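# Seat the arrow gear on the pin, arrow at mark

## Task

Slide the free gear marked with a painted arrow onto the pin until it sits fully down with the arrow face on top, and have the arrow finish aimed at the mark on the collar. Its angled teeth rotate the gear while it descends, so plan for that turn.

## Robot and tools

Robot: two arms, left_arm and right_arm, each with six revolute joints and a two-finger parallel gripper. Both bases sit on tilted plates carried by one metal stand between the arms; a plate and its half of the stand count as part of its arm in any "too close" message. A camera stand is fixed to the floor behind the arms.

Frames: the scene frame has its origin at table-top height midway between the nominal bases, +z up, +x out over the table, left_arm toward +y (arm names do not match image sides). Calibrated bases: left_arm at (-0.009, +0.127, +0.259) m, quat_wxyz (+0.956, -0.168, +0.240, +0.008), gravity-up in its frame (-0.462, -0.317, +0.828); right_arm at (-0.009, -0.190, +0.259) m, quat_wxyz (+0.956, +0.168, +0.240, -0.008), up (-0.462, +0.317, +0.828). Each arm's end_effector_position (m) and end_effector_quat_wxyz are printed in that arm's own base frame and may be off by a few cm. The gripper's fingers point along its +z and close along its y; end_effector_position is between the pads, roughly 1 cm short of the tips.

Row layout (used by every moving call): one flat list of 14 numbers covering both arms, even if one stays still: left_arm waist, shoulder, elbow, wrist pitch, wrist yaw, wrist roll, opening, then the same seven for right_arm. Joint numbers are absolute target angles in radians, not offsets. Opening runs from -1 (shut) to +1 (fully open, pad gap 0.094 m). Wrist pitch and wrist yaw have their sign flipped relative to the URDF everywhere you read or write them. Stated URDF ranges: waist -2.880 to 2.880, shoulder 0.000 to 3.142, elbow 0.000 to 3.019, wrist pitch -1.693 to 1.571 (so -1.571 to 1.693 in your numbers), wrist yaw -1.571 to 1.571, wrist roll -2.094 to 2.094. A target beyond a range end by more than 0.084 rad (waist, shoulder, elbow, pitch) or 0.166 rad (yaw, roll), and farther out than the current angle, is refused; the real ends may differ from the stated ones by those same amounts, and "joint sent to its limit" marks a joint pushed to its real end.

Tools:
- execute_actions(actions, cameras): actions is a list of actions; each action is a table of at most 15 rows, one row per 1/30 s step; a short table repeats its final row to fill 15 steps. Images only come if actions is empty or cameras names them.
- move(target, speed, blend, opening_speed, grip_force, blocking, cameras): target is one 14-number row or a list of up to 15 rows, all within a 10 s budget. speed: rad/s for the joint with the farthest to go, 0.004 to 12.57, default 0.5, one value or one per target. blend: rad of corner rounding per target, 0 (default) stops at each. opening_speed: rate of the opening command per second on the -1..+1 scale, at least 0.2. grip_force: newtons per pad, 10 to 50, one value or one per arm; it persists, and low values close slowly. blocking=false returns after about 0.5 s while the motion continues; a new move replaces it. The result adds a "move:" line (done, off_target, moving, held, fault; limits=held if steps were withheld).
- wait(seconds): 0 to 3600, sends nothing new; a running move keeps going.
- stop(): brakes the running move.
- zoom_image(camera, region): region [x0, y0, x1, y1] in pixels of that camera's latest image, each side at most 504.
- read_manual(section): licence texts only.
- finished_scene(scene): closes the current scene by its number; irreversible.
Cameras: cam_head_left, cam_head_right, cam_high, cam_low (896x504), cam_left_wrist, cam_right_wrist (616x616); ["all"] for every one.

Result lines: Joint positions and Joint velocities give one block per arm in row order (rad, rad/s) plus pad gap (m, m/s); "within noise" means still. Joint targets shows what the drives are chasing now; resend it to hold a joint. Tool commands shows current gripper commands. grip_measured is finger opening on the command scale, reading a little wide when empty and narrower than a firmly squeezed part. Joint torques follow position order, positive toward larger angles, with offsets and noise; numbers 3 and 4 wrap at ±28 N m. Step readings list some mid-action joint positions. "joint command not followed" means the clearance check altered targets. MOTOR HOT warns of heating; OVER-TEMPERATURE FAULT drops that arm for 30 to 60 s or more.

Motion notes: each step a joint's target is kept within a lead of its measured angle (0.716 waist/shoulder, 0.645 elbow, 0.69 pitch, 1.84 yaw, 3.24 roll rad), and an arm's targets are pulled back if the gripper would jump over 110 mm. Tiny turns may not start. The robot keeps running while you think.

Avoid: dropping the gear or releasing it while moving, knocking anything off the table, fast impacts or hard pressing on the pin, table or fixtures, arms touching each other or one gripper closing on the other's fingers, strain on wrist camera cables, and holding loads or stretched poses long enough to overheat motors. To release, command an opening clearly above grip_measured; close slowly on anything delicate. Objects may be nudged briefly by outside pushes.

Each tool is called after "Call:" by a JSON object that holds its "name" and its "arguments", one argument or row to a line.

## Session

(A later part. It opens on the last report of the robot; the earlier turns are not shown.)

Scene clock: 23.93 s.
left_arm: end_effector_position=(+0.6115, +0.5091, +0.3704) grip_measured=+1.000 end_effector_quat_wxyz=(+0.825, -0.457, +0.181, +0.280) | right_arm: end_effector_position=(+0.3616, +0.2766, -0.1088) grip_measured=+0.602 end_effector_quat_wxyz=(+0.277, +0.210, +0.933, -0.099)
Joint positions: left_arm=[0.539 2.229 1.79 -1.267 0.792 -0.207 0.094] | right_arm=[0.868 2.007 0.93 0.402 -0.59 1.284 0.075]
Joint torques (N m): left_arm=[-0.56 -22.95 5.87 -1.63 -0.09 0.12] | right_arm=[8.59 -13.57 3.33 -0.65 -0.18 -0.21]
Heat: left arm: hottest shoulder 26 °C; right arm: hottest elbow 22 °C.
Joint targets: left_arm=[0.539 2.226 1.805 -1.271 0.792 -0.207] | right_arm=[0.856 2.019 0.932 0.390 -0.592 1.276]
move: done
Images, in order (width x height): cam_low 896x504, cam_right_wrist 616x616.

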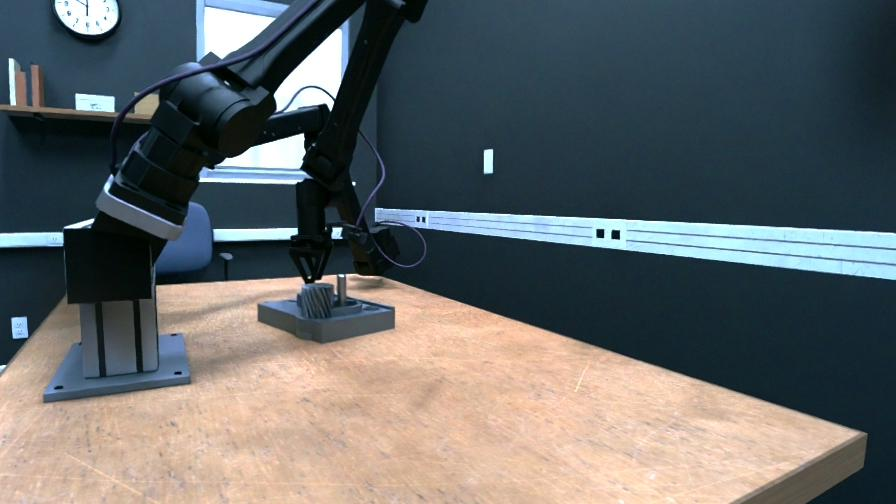

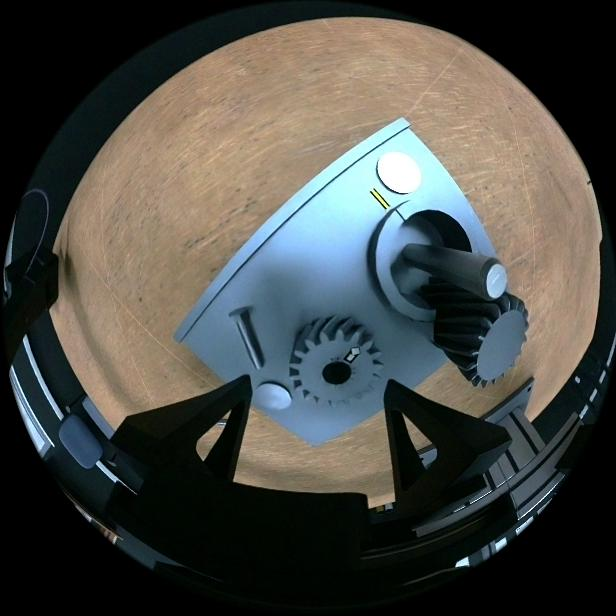

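Call:
{"name": "move", "arguments": {
  "target": [0.539, 2.226, 1.805, -1.271, 0.792, -0.207, 1.0, 0.836, 2.050, 0.918, 0.357, -0.592, 1.255, 0.6],
  "speed": 0.1,
  "cameras": ["cam_right_wrist", "cam_low"]
}}

Call:
{"name": "zoom_image", "arguments": {
  "camera": "cam_right_wrist",
  "region": [210, 270, 430, 470]
}}

Scene clock: 25.57 s.
left_arm: end_effector_position=(+0.6115, +0.5091, +0.3704) grip_measured=+1.000 end_effector_quat_wxyz=(+0.825, -0.457, +0.181, +0.280) | right_arm: end_effector_position=(+0.3639, +0.2665, -0.1223) grip_measured=+0.602 end_effector_quat_wxyz=(+0.273, +0.209, +0.933, -0.106)
Joint positions: left_arm=[0.539 2.229 1.79 -1.267 0.792 -0.207 0.094] | right_arm=[0.849 2.037 0.923 0.369 -0.59 1.263 0.075]
Joint torques (N m): left_arm=[-0.44 -22.83 5.86 -1.63 -0.09 0.12] | right_arm=[8.53 -13.74 2.52 -0.66 -0.18 -0.21]
Heat: left arm: hottest shoulder 26 °C; right arm: hottest elbow 22 °C.
Joint targets: left_arm=[0.539 2.226 1.805 -1.271 0.792 -0.207] | right_arm=[0.836 2.050 0.918 0.357 -0.592 1.255]
move: done
Images, in order (width x height): cam_low 896x504, cam_right_wrist 616x616.

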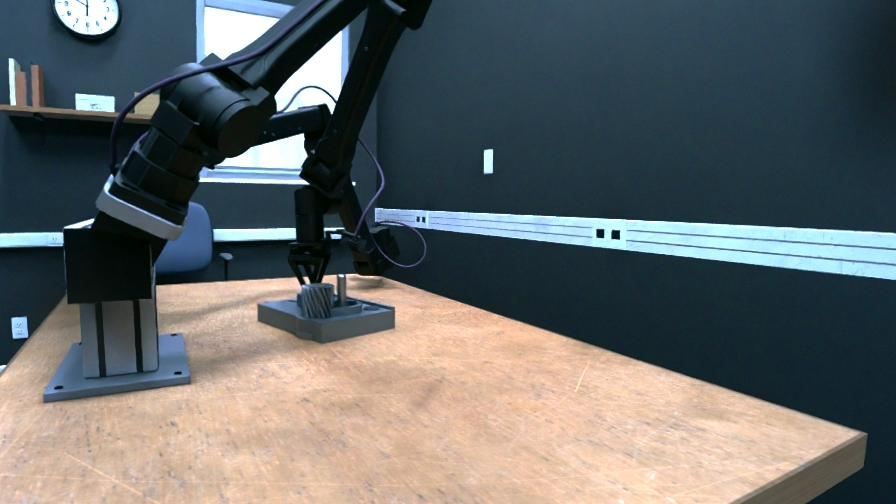

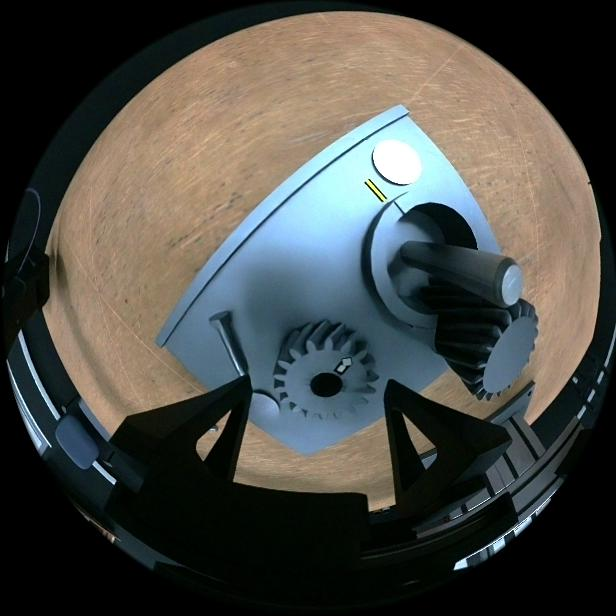

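Scaled by 2.291 from the camera's image (finer frame: 880x880).

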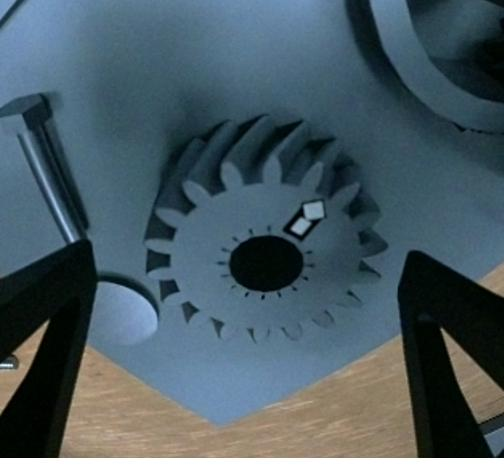

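Call:
{"name": "move", "arguments": {
  "target": [0.539, 2.226, 1.805, -1.271, 0.792, -0.207, 1.0, 0.816, 2.080, 0.914, 0.319, -0.590, 1.233, 0.6],
  "speed": 0.08,
  "cameras": ["cam_right_wrist", "cam_low"]
}}

Call:
{"name": "zoom_image", "arguments": {
  "camera": "cam_right_wrist",
  "region": [210, 270, 430, 470]
}}

Scene clock: 27.10 s.
left_arm: end_effector_position=(+0.6115, +0.5091, +0.3704) grip_measured=+1.000 end_effector_quat_wxyz=(+0.825, -0.457, +0.181, +0.280) | right_arm: end_effector_position=(+0.3694, +0.2602, -0.1337) grip_measured=+0.602 end_effector_quat_wxyz=(+0.273, +0.208, +0.933, -0.108)
Joint positions: left_arm=[0.539 2.229 1.79 -1.267 0.792 -0.207 0.094] | right_arm=[0.831 2.066 0.923 0.331 -0.59 1.24 0.075]
Joint torques (N m): left_arm=[-0.5 -22.77 5.89 -1.68 -0.08 0.11] | right_arm=[8.41 -13.74 1.89 -0.64 -0.11 -0.19]
Heat: left arm: hottest shoulder 26 °C; right arm: hottest elbow 22 °C.
Joint targets: left_arm=[0.539 2.226 1.805 -1.271 0.792 -0.207] | right_arm=[0.816 2.080 0.914 0.319 -0.590 1.233]
move: done
Images, in order (width x height): cam_low 896x504, cam_right_wrist 616x616.

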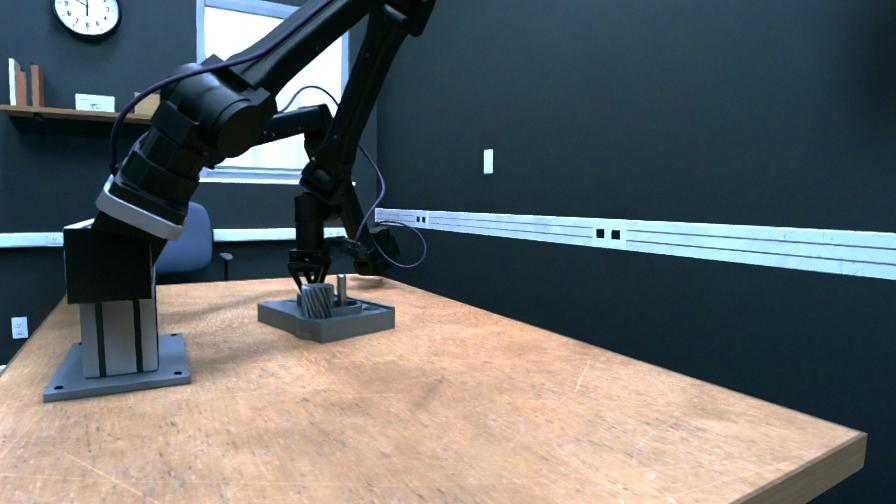

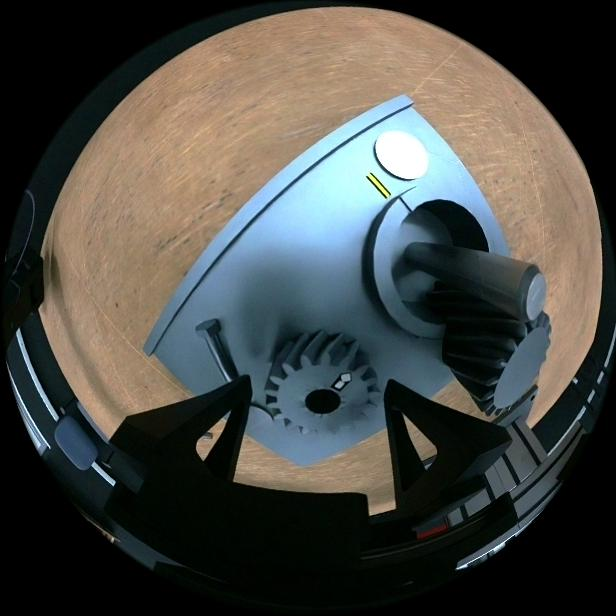

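Scaled by 2.291 from the camera's image (finer frame: 880x880).

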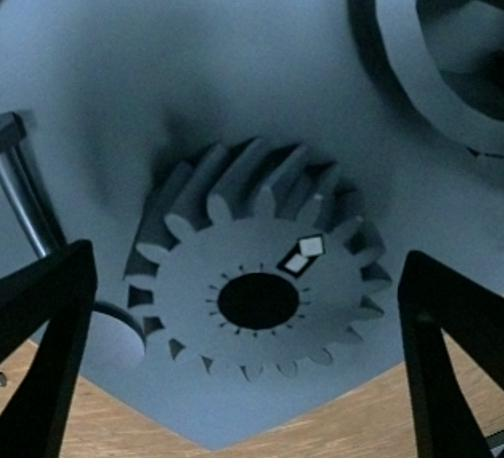

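Call:
{"name": "move", "arguments": {
  "target": [0.539, 2.226, 1.805, -1.271, 0.792, -0.207, 1.0, 0.816, 2.080, 0.914, 0.319, -0.590, 1.233, 0.05],
  "speed": 0.1,
  "opening_speed": 0.3,
  "grip_force": [50, 30],
  "cameras": ["cam_right_wrist"]
}}

Call:
{"name": "zoom_image", "arguments": {
  "camera": "cam_right_wrist",
  "region": [210, 270, 430, 470]
}}

Scene clock: 29.50 s.
left_arm: end_effector_position=(+0.6115, +0.5091, +0.3704) grip_measured=+1.000 end_effector_quat_wxyz=(+0.825, -0.457, +0.181, +0.280) | right_arm: end_effector_position=(+0.3682, +0.2586, -0.1343) grip_measured=+0.270 end_effector_quat_wxyz=(+0.272, +0.208, +0.933, -0.110)
Joint positions: left_arm=[0.539 2.229 1.79 -1.267 0.792 -0.207 0.094] | right_arm=[0.83 2.066 0.92 0.331 -0.59 1.239 0.06]
Joint torques (N m): left_arm=[-0.56 -22.83 5.87 -1.62 -0.08 0.12] | right_arm=[8.35 -13.63 2.18 -0.62 -0.11 -0.19]
Heat: left arm: hottest shoulder 26 °C; right arm: hottest elbow 22 °C.
Joint targets: left_arm=[0.539 2.226 1.805 -1.271 0.792 -0.207] | right_arm=[0.816 2.080 0.914 0.319 -0.590 1.233]
grip_force (N): 50, 30
move: done

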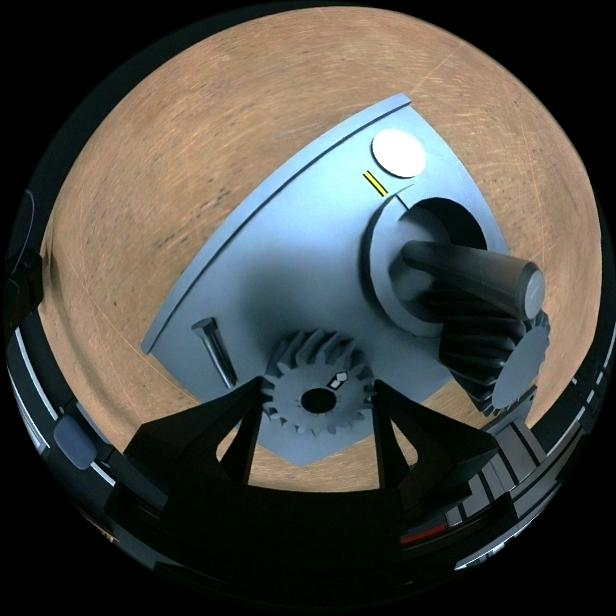

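Scaled by 2.291 from the camera's image (finer frame: 880x880).

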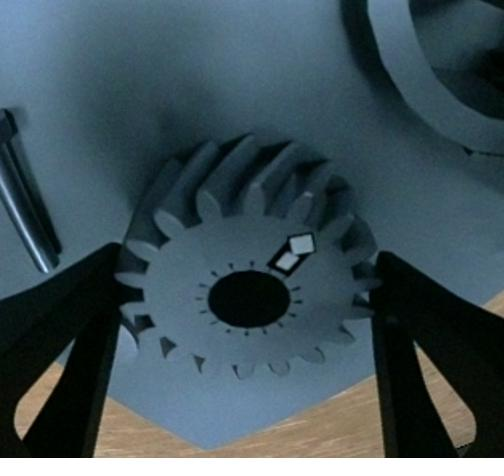

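Call:
{"name": "move", "arguments": {
  "target": [
    [0.539, 2.226, 1.805, -1.271, 0.792, -0.207, 1.0, 0.842, 2.050, 0.938, 0.357, -0.590, 1.245, 0.05],
    [0.539, 2.226, 1.805, -1.271, 0.792, -0.207, 1.0, 0.842, 2.050, 0.938, 0.357, -0.590, 0.195, 0.05]
  ],
  "speed": [0.05, 0.5],
  "cameras": ["cam_right_wrist", "cam_low"]
}}

Call:
{"name": "zoom_image", "arguments": {
  "camera": "cam_right_wrist",
  "region": [210, 270, 430, 470]
}}

Scene clock: 33.83 s.
left_arm: end_effector_position=(+0.6115, +0.5091, +0.3704) grip_measured=+1.000 end_effector_quat_wxyz=(+0.825, -0.457, +0.181, +0.280) | right_arm: end_effector_position=(+0.3664, +0.2566, -0.1335) grip_measured=+0.270 end_effector_quat_wxyz=(+0.177, -0.283, +0.913, -0.233)
Joint positions: left_arm=[0.539 2.229 1.79 -1.267 0.792 -0.207 0.094] | right_arm=[0.83 2.063 0.92 0.347 -0.59 0.204 0.06]
Joint torques (N m): left_arm=[-0.44 -22.95 5.86 -1.66 -0.09 0.13] | right_arm=[10.75 -16.03 4.01 0.27 -0.05 -0.21]
Heat: left arm: hottest shoulder 27 °C; right arm: hottest elbow 22 °C.
Joint targets: left_arm=[0.539 2.226 1.805 -1.271 0.792 -0.207] | right_arm=[0.842 2.050 0.938 0.357 -0.590 0.195]
grip_force (N): 50, 30
move: done
Images, in order (width x height): cam_low 896x504, cam_right_wrist 616x616.

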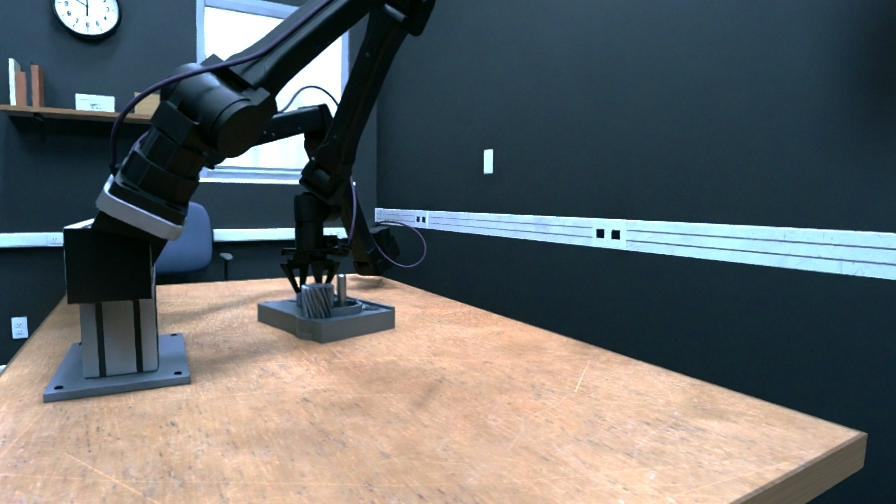

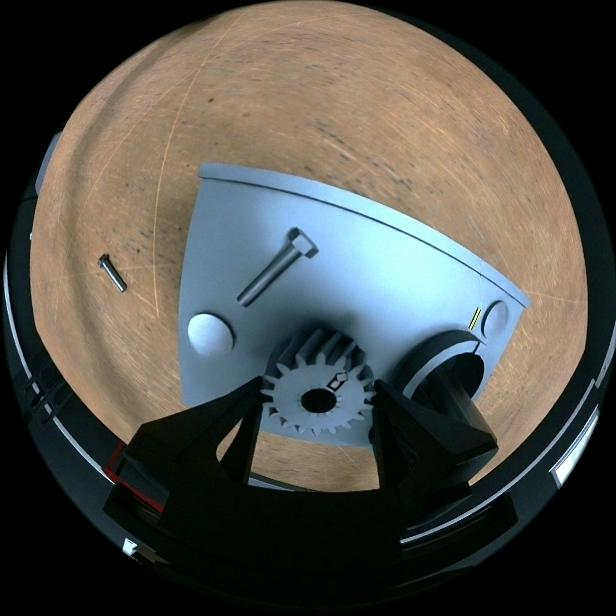

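Scaled by 2.291 from the camera's image (finer frame: 880x880).

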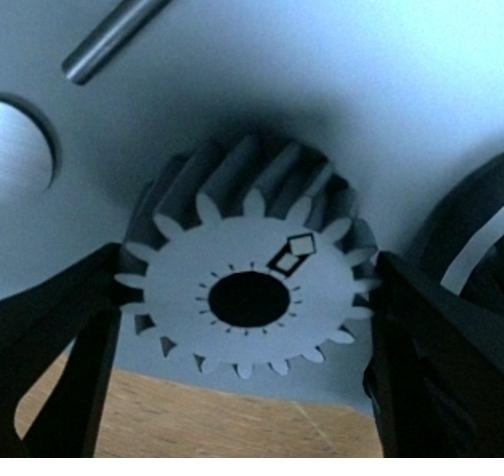

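Call:
{"name": "move", "arguments": {
  "target": [
    [0.539, 2.226, 1.805, -1.271, 0.792, -0.207, 1.0, 0.814, 2.082, 0.912, 0.323, -0.590, 0.195, 0.05],
    [0.539, 2.226, 1.805, -1.271, 0.792, -0.207, 1.0, 0.814, 2.082, 0.912, 0.323, -0.590, 0.195, 0.6]
  ],
  "speed": 0.05,
  "opening_speed": 0.4,
  "cameras": ["cam_right_wrist"]
}}

Call:
{"name": "zoom_image", "arguments": {
  "camera": "cam_right_wrist",
  "region": [210, 270, 430, 470]
}}

Scene clock: 36.97 s.
left_arm: end_effector_position=(+0.6115, +0.5091, +0.3704) grip_measured=+1.000 end_effector_quat_wxyz=(+0.825, -0.457, +0.181, +0.280) | right_arm: end_effector_position=(+0.3671, +0.2569, -0.1345) grip_measured=+0.598 end_effector_quat_wxyz=(+0.180, -0.283, +0.913, -0.232)
Joint positions: left_arm=[0.539 2.229 1.79 -1.267 0.792 -0.207 0.094] | right_arm=[0.829 2.066 0.918 0.335 -0.59 0.202 0.075]
Joint torques (N m): left_arm=[-0.56 -22.83 5.86 -1.66 -0.09 0.12] | right_arm=[8.35 -13.39 2.19 -0.7 -0.05 -0.2]
Heat: left arm: hottest shoulder 27 °C; right arm: hottest elbow 22 °C.
Joint targets: left_arm=[0.539 2.226 1.805 -1.271 0.792 -0.207] | right_arm=[0.814 2.082 0.912 0.323 -0.590 0.195]
grip_force (N): 50, 30
move: done

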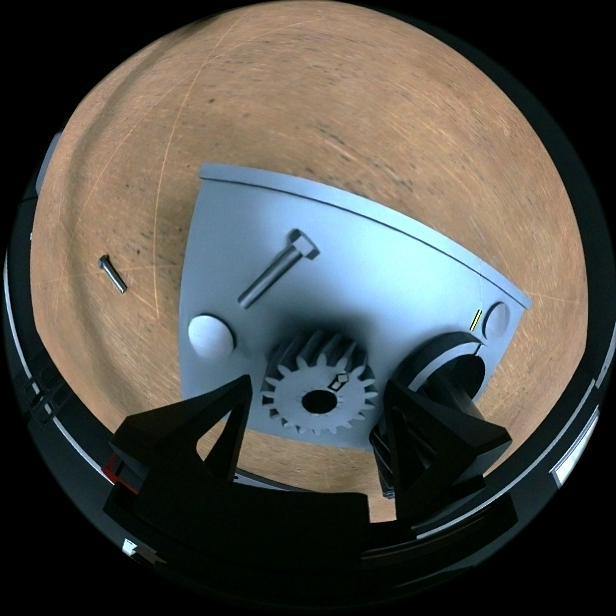

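Scaled by 2.291 from the camera's image (finer frame: 880x880).

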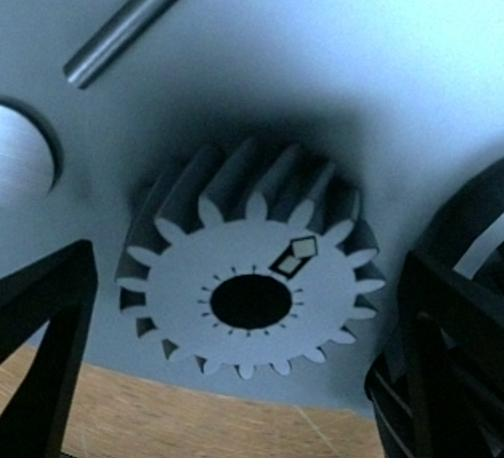

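Call:
{"name": "move", "arguments": {
  "target": [
    [0.539, 2.226, 1.805, -1.271, 0.792, -0.207, 1.0, 0.814, 2.082, 0.912, 0.323, -0.590, 1.262, 0.6],
    [0.539, 2.226, 1.805, -1.271, 0.792, -0.207, 1.0, 0.814, 2.082, 0.912, 0.323, -0.590, 1.262, 0.05]
  ],
  "speed": 0.6,
  "opening_speed": 0.3,
  "cameras": ["cam_right_wrist"]
}}

Call:
{"name": "zoom_image", "arguments": {
  "camera": "cam_right_wrist",
  "region": [210, 270, 430, 470]
}}

Scene clock: 41.87 s.
left_arm: end_effector_position=(+0.6115, +0.5091, +0.3704) grip_measured=+1.000 end_effector_quat_wxyz=(+0.825, -0.457, +0.181, +0.280) | right_arm: end_effector_position=(+0.3667, +0.2563, -0.1347) grip_measured=+0.271 end_effector_quat_wxyz=(+0.271, +0.212, +0.932, -0.111)
Joint positions: left_arm=[0.539 2.229 1.79 -1.267 0.792 -0.207 0.094] | right_arm=[0.829 2.066 0.917 0.335 -0.59 1.25 0.06]
Joint torques (N m): left_arm=[-0.44 -22.95 5.91 -1.65 -0.09 0.11] | right_arm=[8.29 -13.39 2.19 -0.65 -0.11 0.01]
Heat: left arm: hottest shoulder 27 °C; right arm: hottest elbow 22 °C.
Joint targets: left_arm=[0.539 2.226 1.805 -1.271 0.792 -0.207] | right_arm=[0.814 2.082 0.912 0.323 -0.590 1.262]
grip_force (N): 50, 30
move: done

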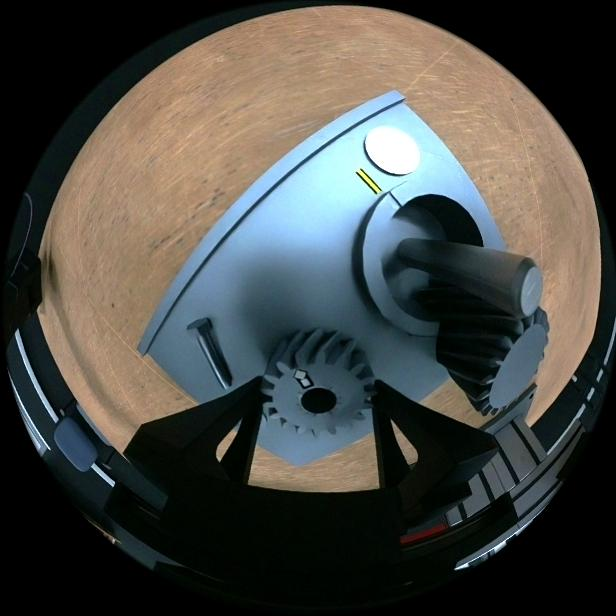

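Scaled by 2.291 from the camera's image (finer frame: 880x880).

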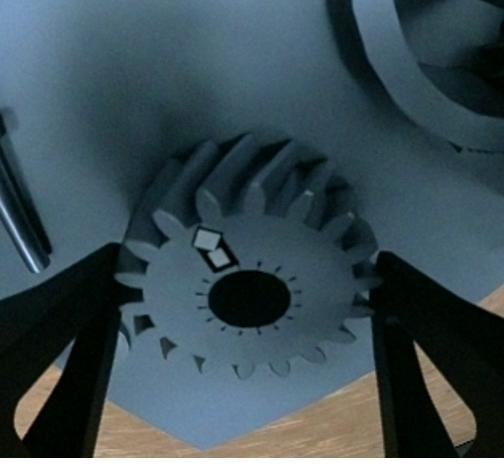

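Call:
{"name": "move", "arguments": {
  "target": [
    [0.539, 2.226, 1.805, -1.271, 0.792, -0.207, 1.0, 0.953, 1.868, 0.932, 0.605, -0.594, 1.390, 0.05],
    [0.539, 2.226, 1.805, -1.271, 0.792, -0.207, 1.0, 0.762, 1.678, 0.806, 0.540, -0.584, -0.326, 0.05]
  ],
  "speed": [0.15, 0.6],
  "blend": [0.02, 0],
  "cameras": ["cam_right_wrist", "cam_low", "cam_head_right"]
}}

Call:
{"name": "zoom_image", "arguments": {
  "camera": "cam_low",
  "region": [280, 220, 400, 320]
}}

Call:
{"name": "zoom_image", "arguments": {
  "camera": "cam_right_wrist",
  "region": [210, 200, 430, 420]
}}

Scene clock: 49.33 s.
left_arm: end_effector_position=(+0.6115, +0.5091, +0.3704) grip_measured=+1.000 end_effector_quat_wxyz=(+0.825, -0.457, +0.181, +0.280) | right_arm: end_effector_position=(+0.3596, +0.2114, -0.0164) grip_measured=+0.271 end_effector_quat_wxyz=(+0.124, -0.476, +0.828, -0.268)
Joint positions: left_arm=[0.539 2.229 1.79 -1.267 0.792 -0.207 0.094] | right_arm=[0.766 1.698 0.808 0.552 -0.587 -0.317 0.06]
Joint torques (N m): left_arm=[-0.56 -22.89 5.89 -1.63 -0.09 0.11] | right_arm=[7.47 -14.56 3.85 -0.65 0.1 -0.19]
Heat: left arm: hottest shoulder 28 °C; right arm: hottest elbow 22 °C.
Joint targets: left_arm=[0.539 2.226 1.805 -1.271 0.792 -0.207] | right_arm=[0.762 1.678 0.806 0.540 -0.584 -0.326]
grip_force (N): 50, 30
move: done
Images, in order (width x height): cam_head_right 896x504, cam_low 896x504, cam_right_wrist 616x616.

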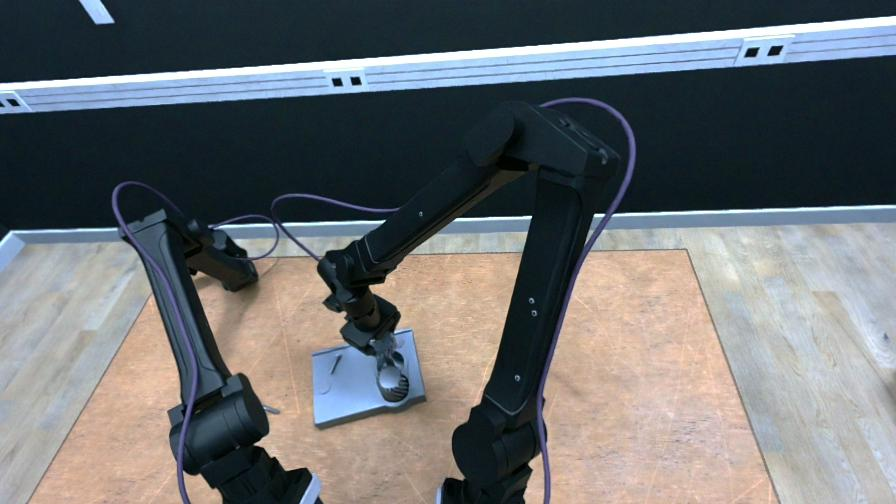

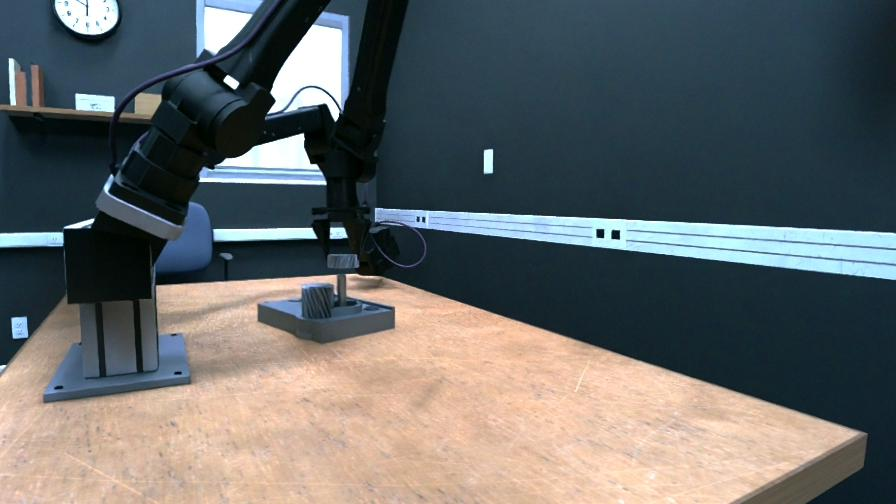

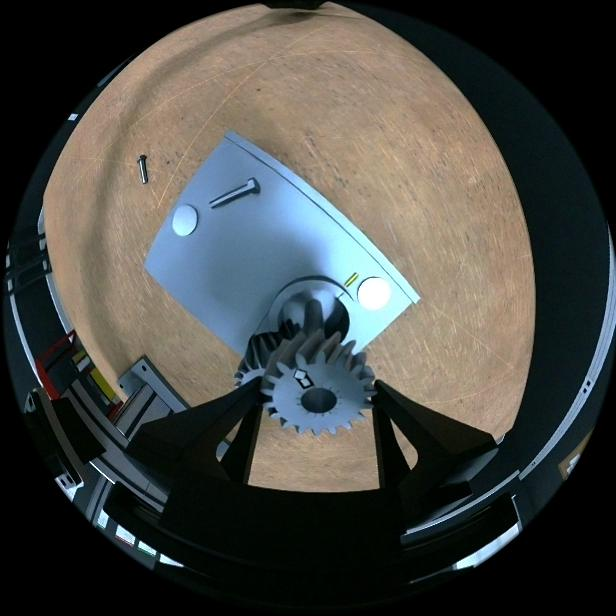

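Scaled by 4.200 from the camera's image (finer frame: 1280x720).

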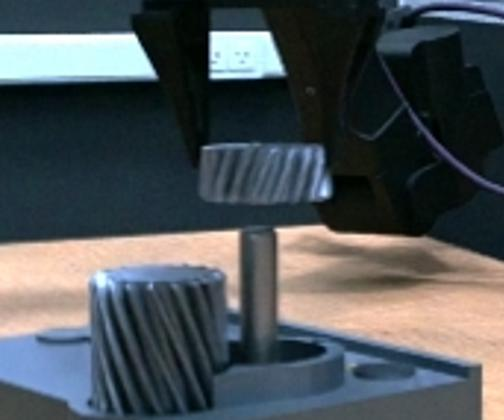

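Scaled by 2.291 from the camera's image (finer frame: 880x880).

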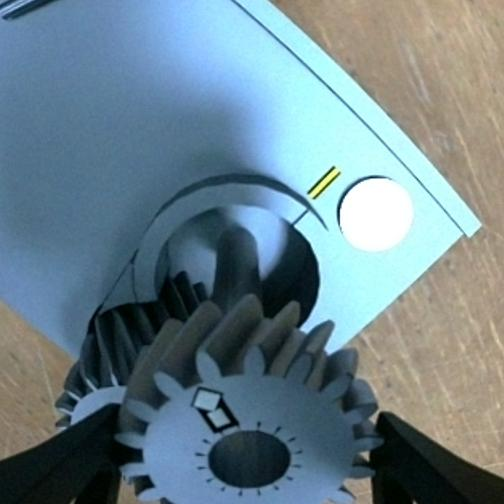

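Call:
{"name": "zoom_image", "arguments": {
  "camera": "cam_low",
  "region": [320, 250, 364, 294]
}}

Call:
{"name": "zoom_image", "arguments": {
  "camera": "cam_right_wrist",
  "region": [270, 270, 370, 430]
}}

Scaled by 11.455 from the camera's image (finer frame: 1280x720).

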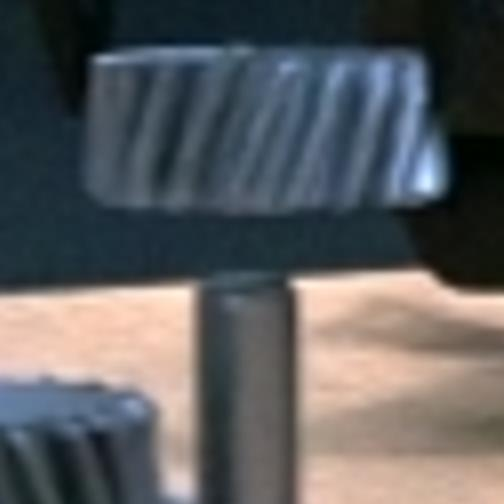

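Scaled by 3.150 from the camera's image (finer frame: 880x880).

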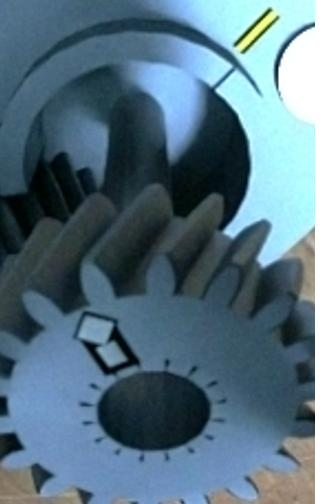

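Call:
{"name": "move", "arguments": {
  "target": [0.539, 2.226, 1.805, -1.271, 0.792, -0.207, 1.0, 0.743, 1.722, 0.791, 0.499, -0.577, -0.348, 0.05],
  "speed": 0.08,
  "cameras": ["cam_right_wrist", "cam_low"]
}}

Call:
{"name": "zoom_image", "arguments": {
  "camera": "cam_low",
  "region": [320, 250, 364, 294]
}}

Call:
{"name": "zoom_image", "arguments": {
  "camera": "cam_right_wrist",
  "region": [270, 270, 370, 430]
}}

Scene clock: 51.80 s.
left_arm: end_effector_position=(+0.6115, +0.5091, +0.3704) grip_measured=+1.000 end_effector_quat_wxyz=(+0.825, -0.457, +0.181, +0.280) | right_arm: end_effector_position=(+0.3607, +0.2041, -0.0290) grip_measured=+0.271 end_effector_quat_wxyz=(+0.119, -0.479, +0.828, -0.267)
Joint positions: left_arm=[0.539 2.229 1.79 -1.267 0.792 -0.207 0.094] | right_arm=[0.748 1.722 0.793 0.511 -0.58 -0.339 0.06]
Joint torques (N m): left_arm=[-0.5 -22.83 5.89 -1.63 -0.09 0.12] | right_arm=[7.41 -12.75 3.56 -0.65 0.11 -0.24]
Heat: left arm: hottest shoulder 28 °C; right arm: hottest elbow 22 °C.
Joint targets: left_arm=[0.539 2.226 1.805 -1.271 0.792 -0.207] | right_arm=[0.743 1.722 0.791 0.499 -0.577 -0.348]
grip_force (N): 50, 30
move: done
Images, in order (width x height): cam_low 896x504, cam_right_wrist 616x616.

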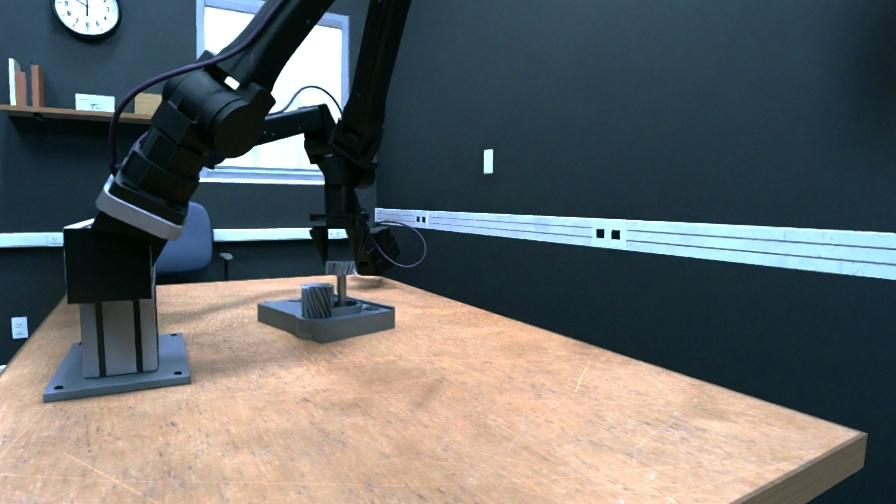

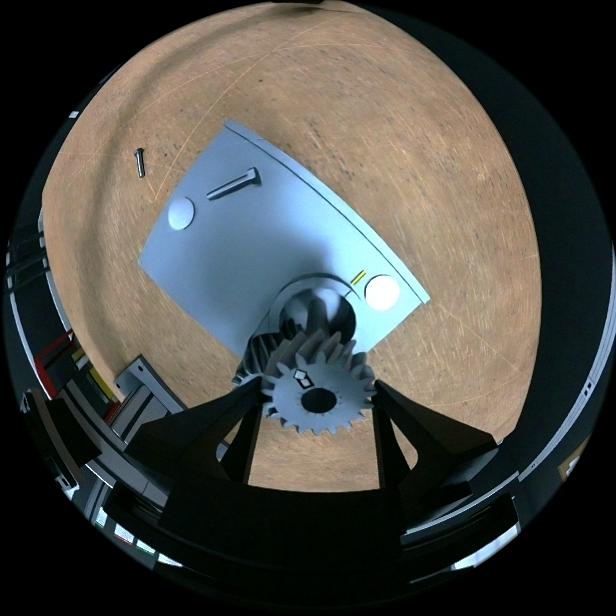

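Scaled by 11.455 from the camera's image (finer frame: 1280x720).

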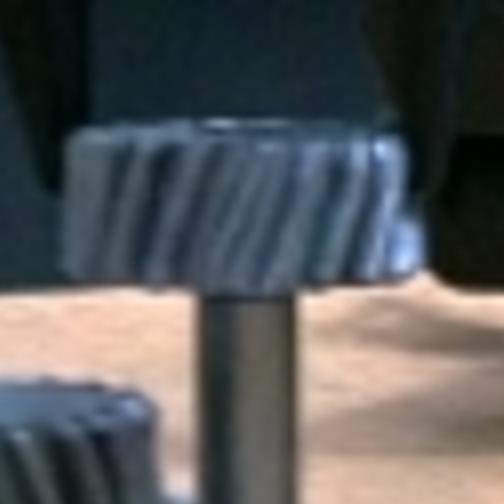

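Scaled by 3.150 from the camera's image (finer frame: 880x880).

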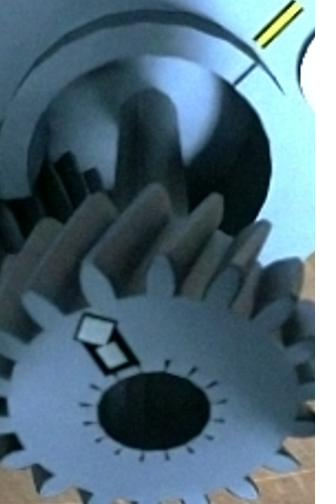

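Call:
{"name": "move", "arguments": {
  "target": [0.539, 2.226, 1.805, -1.271, 0.792, -0.207, 1.0, 0.743, 1.722, 0.791, 0.482, -0.577, -0.354, 0.05],
  "speed": 0.08,
  "cameras": ["cam_right_wrist", "cam_low"]
}}

Call:
{"name": "zoom_image", "arguments": {
  "camera": "cam_low",
  "region": [320, 250, 364, 294]
}}

Call:
{"name": "zoom_image", "arguments": {
  "camera": "cam_right_wrist",
  "region": [270, 270, 370, 430]
}}

Scene clock: 52.87 s.
left_arm: end_effector_position=(+0.6115, +0.5091, +0.3704) grip_measured=+1.000 end_effector_quat_wxyz=(+0.825, -0.457, +0.181, +0.280) | right_arm: end_effector_position=(+0.3634, +0.2064, -0.0285) grip_measured=+0.271 end_effector_quat_wxyz=(+0.126, -0.479, +0.827, -0.265)
Joint positions: left_arm=[0.539 2.229 1.79 -1.267 0.792 -0.207 0.094] | right_arm=[0.748 1.722 0.793 0.494 -0.58 -0.345 0.06]
Joint torques (N m): left_arm=[-0.73 -22.95 5.87 -1.63 -0.09 0.11] | right_arm=[7.41 -12.81 3.59 -0.69 0.11 -0.2]
Heat: left arm: hottest shoulder 28 °C; right arm: hottest elbow 22 °C.
Joint targets: left_arm=[0.539 2.226 1.805 -1.271 0.792 -0.207] | right_arm=[0.743 1.722 0.791 0.482 -0.577 -0.354]
grip_force (N): 50, 30
move: done
Images, in order (width x height): cam_low 896x504, cam_right_wrist 616x616.

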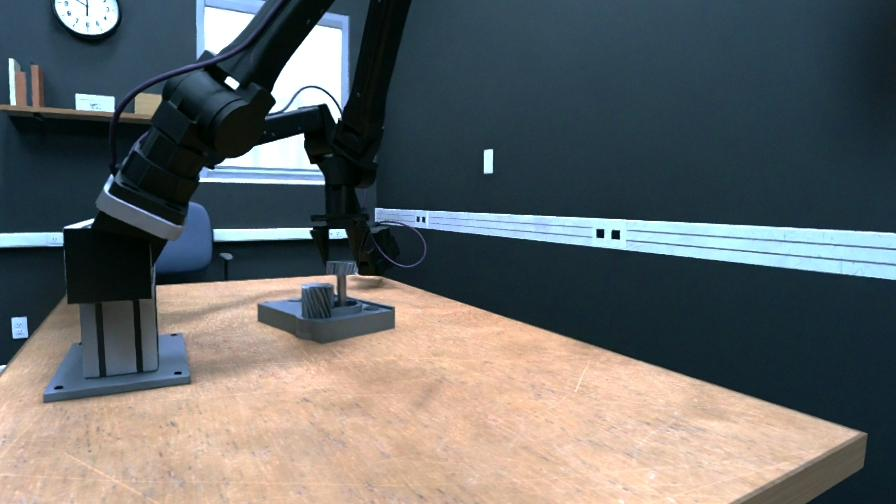

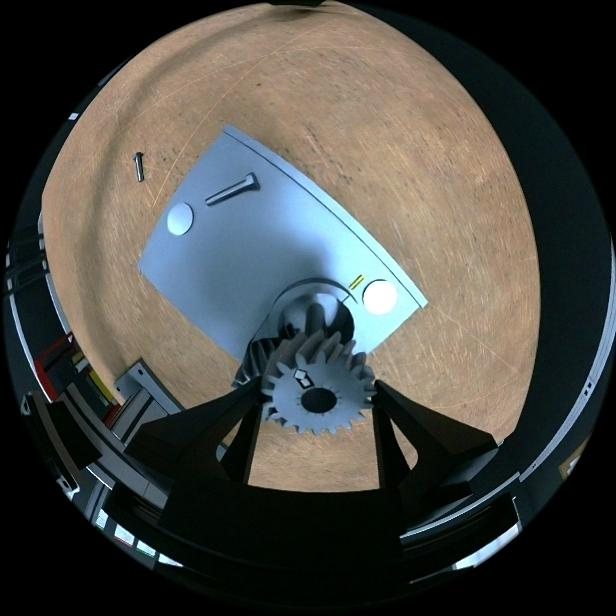

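Scaled by 11.455 from the camera's image (finer frame: 1280x720).

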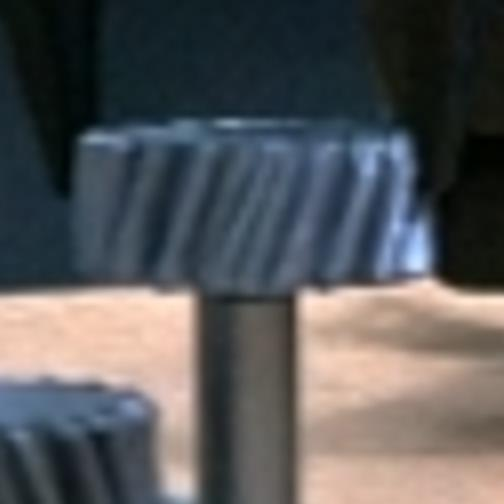

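Scaled by 3.150 from the camera's image (finer frame: 880x880).

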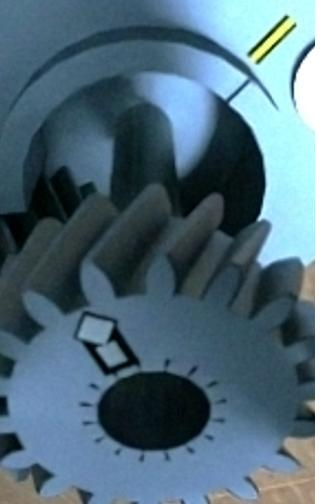

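Call:
{"name": "move", "arguments": {
  "target": [0.539, 2.226, 1.805, -1.271, 0.792, -0.207, 1.0, 0.730, 1.744, 0.790, 0.454, -0.574, -0.369, 0.05],
  "speed": 0.03,
  "cameras": ["cam_right_wrist", "cam_low"]
}}

Call:
{"name": "zoom_image", "arguments": {
  "camera": "cam_low",
  "region": [320, 250, 364, 294]
}}

Call:
{"name": "zoom_image", "arguments": {
  "camera": "cam_right_wrist",
  "region": [270, 270, 370, 430]
}}

Scene clock: 55.83 s.
left_arm: end_effector_position=(+0.6115, +0.5091, +0.3704) grip_measured=+1.000 end_effector_quat_wxyz=(+0.825, -0.457, +0.181, +0.280) | right_arm: end_effector_position=(+0.3643, +0.2051, -0.0330) grip_measured=+0.271 end_effector_quat_wxyz=(+0.125, -0.482, +0.826, -0.265)
Joint positions: left_arm=[0.539 2.229 1.79 -1.267 0.792 -0.207 0.094] | right_arm=[0.743 1.732 0.789 0.478 -0.577 -0.358 0.06]
Joint torques (N m): left_arm=[-0.56 -22.89 5.9 -1.65 -0.08 0.11] | right_arm=[6.71 -11.81 3.63 -1.17 0.11 -0.22]
Heat: left arm: hottest shoulder 28 °C; right arm: hottest elbow 22 °C.
Joint targets: left_arm=[0.539 2.226 1.805 -1.271 0.792 -0.207] | right_arm=[0.730 1.744 0.790 0.454 -0.574 -0.369]
grip_force (N): 50, 30
move: done
Images, in order (width x height): cam_low 896x504, cam_right_wrist 616x616.

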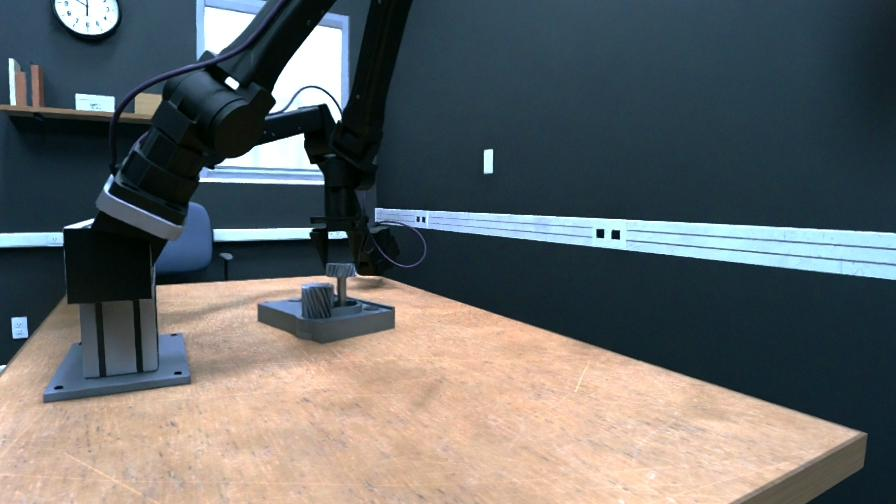

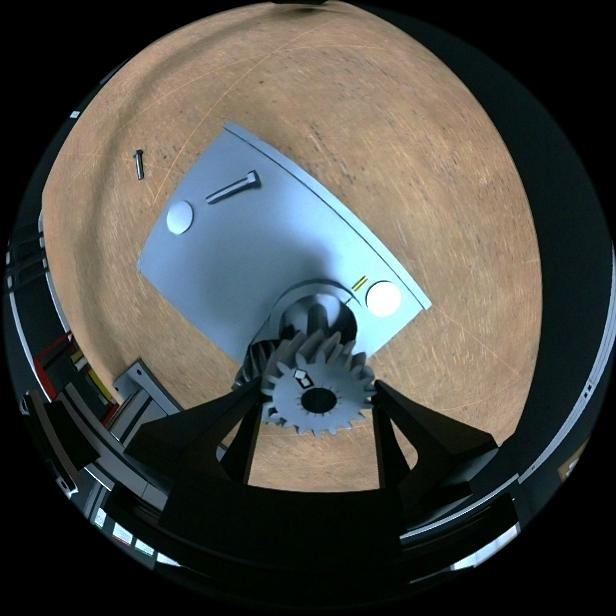

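Scaled by 11.455 from the camera's image (finer frame: 1280x720).

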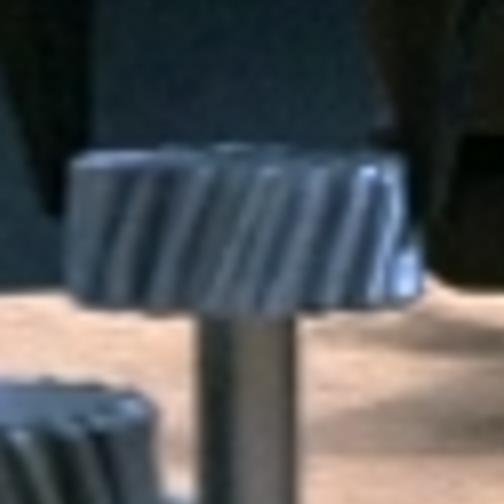

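Scaled by 3.150 from the camera's image (finer frame: 880x880).

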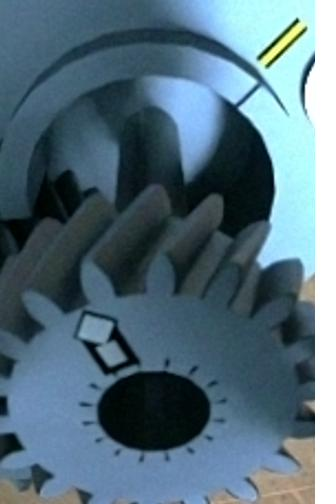

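Call:
{"name": "move", "arguments": {
  "target": [0.539, 2.226, 1.805, -1.271, 0.792, -0.207, 1.0, 0.743, 1.708, 0.796, 0.496, -0.577, -0.356, 0.05],
  "speed": 0.05,
  "cameras": ["cam_right_wrist", "cam_low"]
}}

Call:
{"name": "zoom_image", "arguments": {
  "camera": "cam_low",
  "region": [320, 250, 364, 294]
}}

Call:
{"name": "zoom_image", "arguments": {
  "camera": "cam_right_wrist",
  "region": [270, 270, 370, 430]
}}

Scene clock: 57.40 s.
left_arm: end_effector_position=(+0.6115, +0.5091, +0.3704) grip_measured=+1.000 end_effector_quat_wxyz=(+0.825, -0.457, +0.181, +0.280) | right_arm: end_effector_position=(+0.3638, +0.2047, -0.0328) grip_measured=+0.271 end_effector_quat_wxyz=(+0.124, -0.482, +0.826, -0.265)
Joint positions: left_arm=[0.539 2.229 1.79 -1.267 0.792 -0.207 0.094] | right_arm=[0.743 1.731 0.789 0.481 -0.577 -0.358 0.06]
Joint torques (N m): left_arm=[-0.56 -23 5.87 -1.65 -0.1 0.12] | right_arm=[7.94 -14.92 4.11 0.43 0.01 -0.1]
Heat: left arm: hottest shoulder 28 °C; right arm: hottest elbow 22 °C.
Joint targets: left_arm=[0.539 2.226 1.805 -1.271 0.792 -0.207] | right_arm=[0.743 1.708 0.796 0.496 -0.577 -0.356]
grip_force (N): 50, 30
move: done
Images, in order (width x height): cam_low 896x504, cam_right_wrist 616x616.

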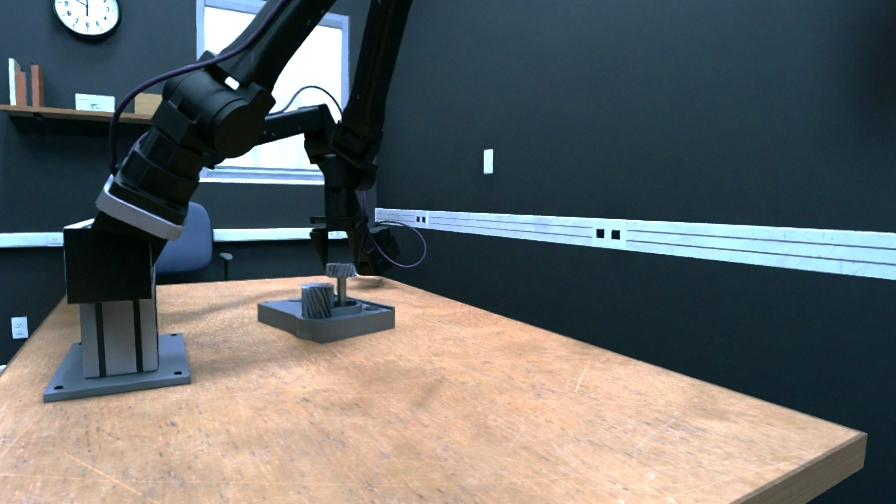

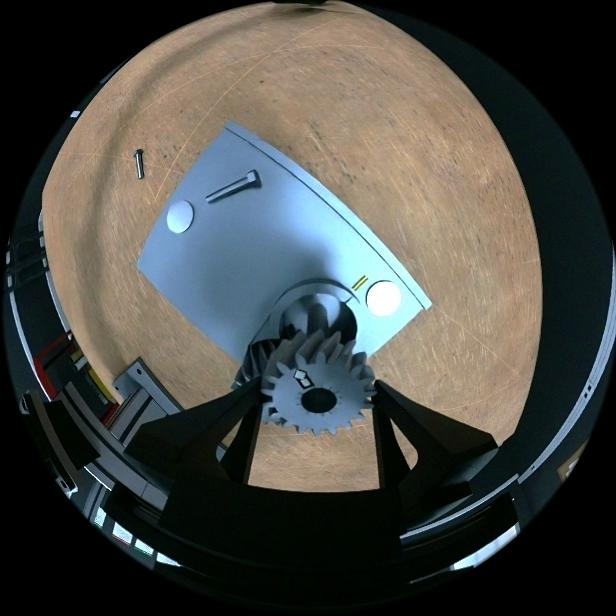

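Scaled by 11.455 from the camera's image (finer frame: 1280x720).

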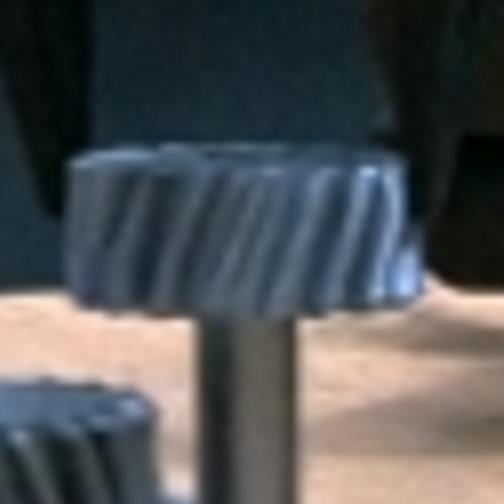

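Scaled by 3.150 from the camera's image (finer frame: 880x880).

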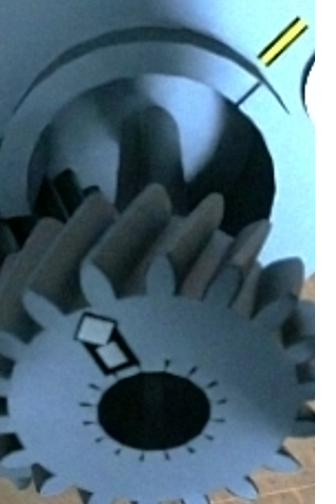

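Call:
{"name": "move", "arguments": {
  "target": [0.539, 2.226, 1.805, -1.271, 0.792, -0.207, 1.0, 0.748, 1.700, 0.797, 0.504, -0.577, -0.356, 0.05],
  "speed": 0.05
}}

Scene clock: 58.17 s.
left_arm: end_effector_position=(+0.6115, +0.5091, +0.3704) grip_measured=+1.000 end_effector_quat_wxyz=(+0.825, -0.457, +0.181, +0.280) | right_arm: end_effector_position=(+0.3630, +0.2046, -0.0288) grip_measured=+0.271 end_effector_quat_wxyz=(+0.124, -0.482, +0.826, -0.263)
Joint positions: left_arm=[0.539 2.229 1.79 -1.267 0.792 -0.207 0.094] | right_arm=[0.743 1.719 0.789 0.493 -0.573 -0.358 0.06]
Joint torques (N m): left_arm=[-0.5 -22.83 5.86 -1.66 -0.08 0.12] | right_arm=[8.23 -14.45 4.26 0.24 -0.12 -0.1]
Heat: left arm: hottest shoulder 28 °C; right arm: hottest elbow 22 °C.
Joint targets: left_arm=[0.539 2.226 1.805 -1.271 0.792 -0.207] | right_arm=[0.748 1.700 0.797 0.504 -0.577 -0.356]
grip_force (N): 50, 30
move: done


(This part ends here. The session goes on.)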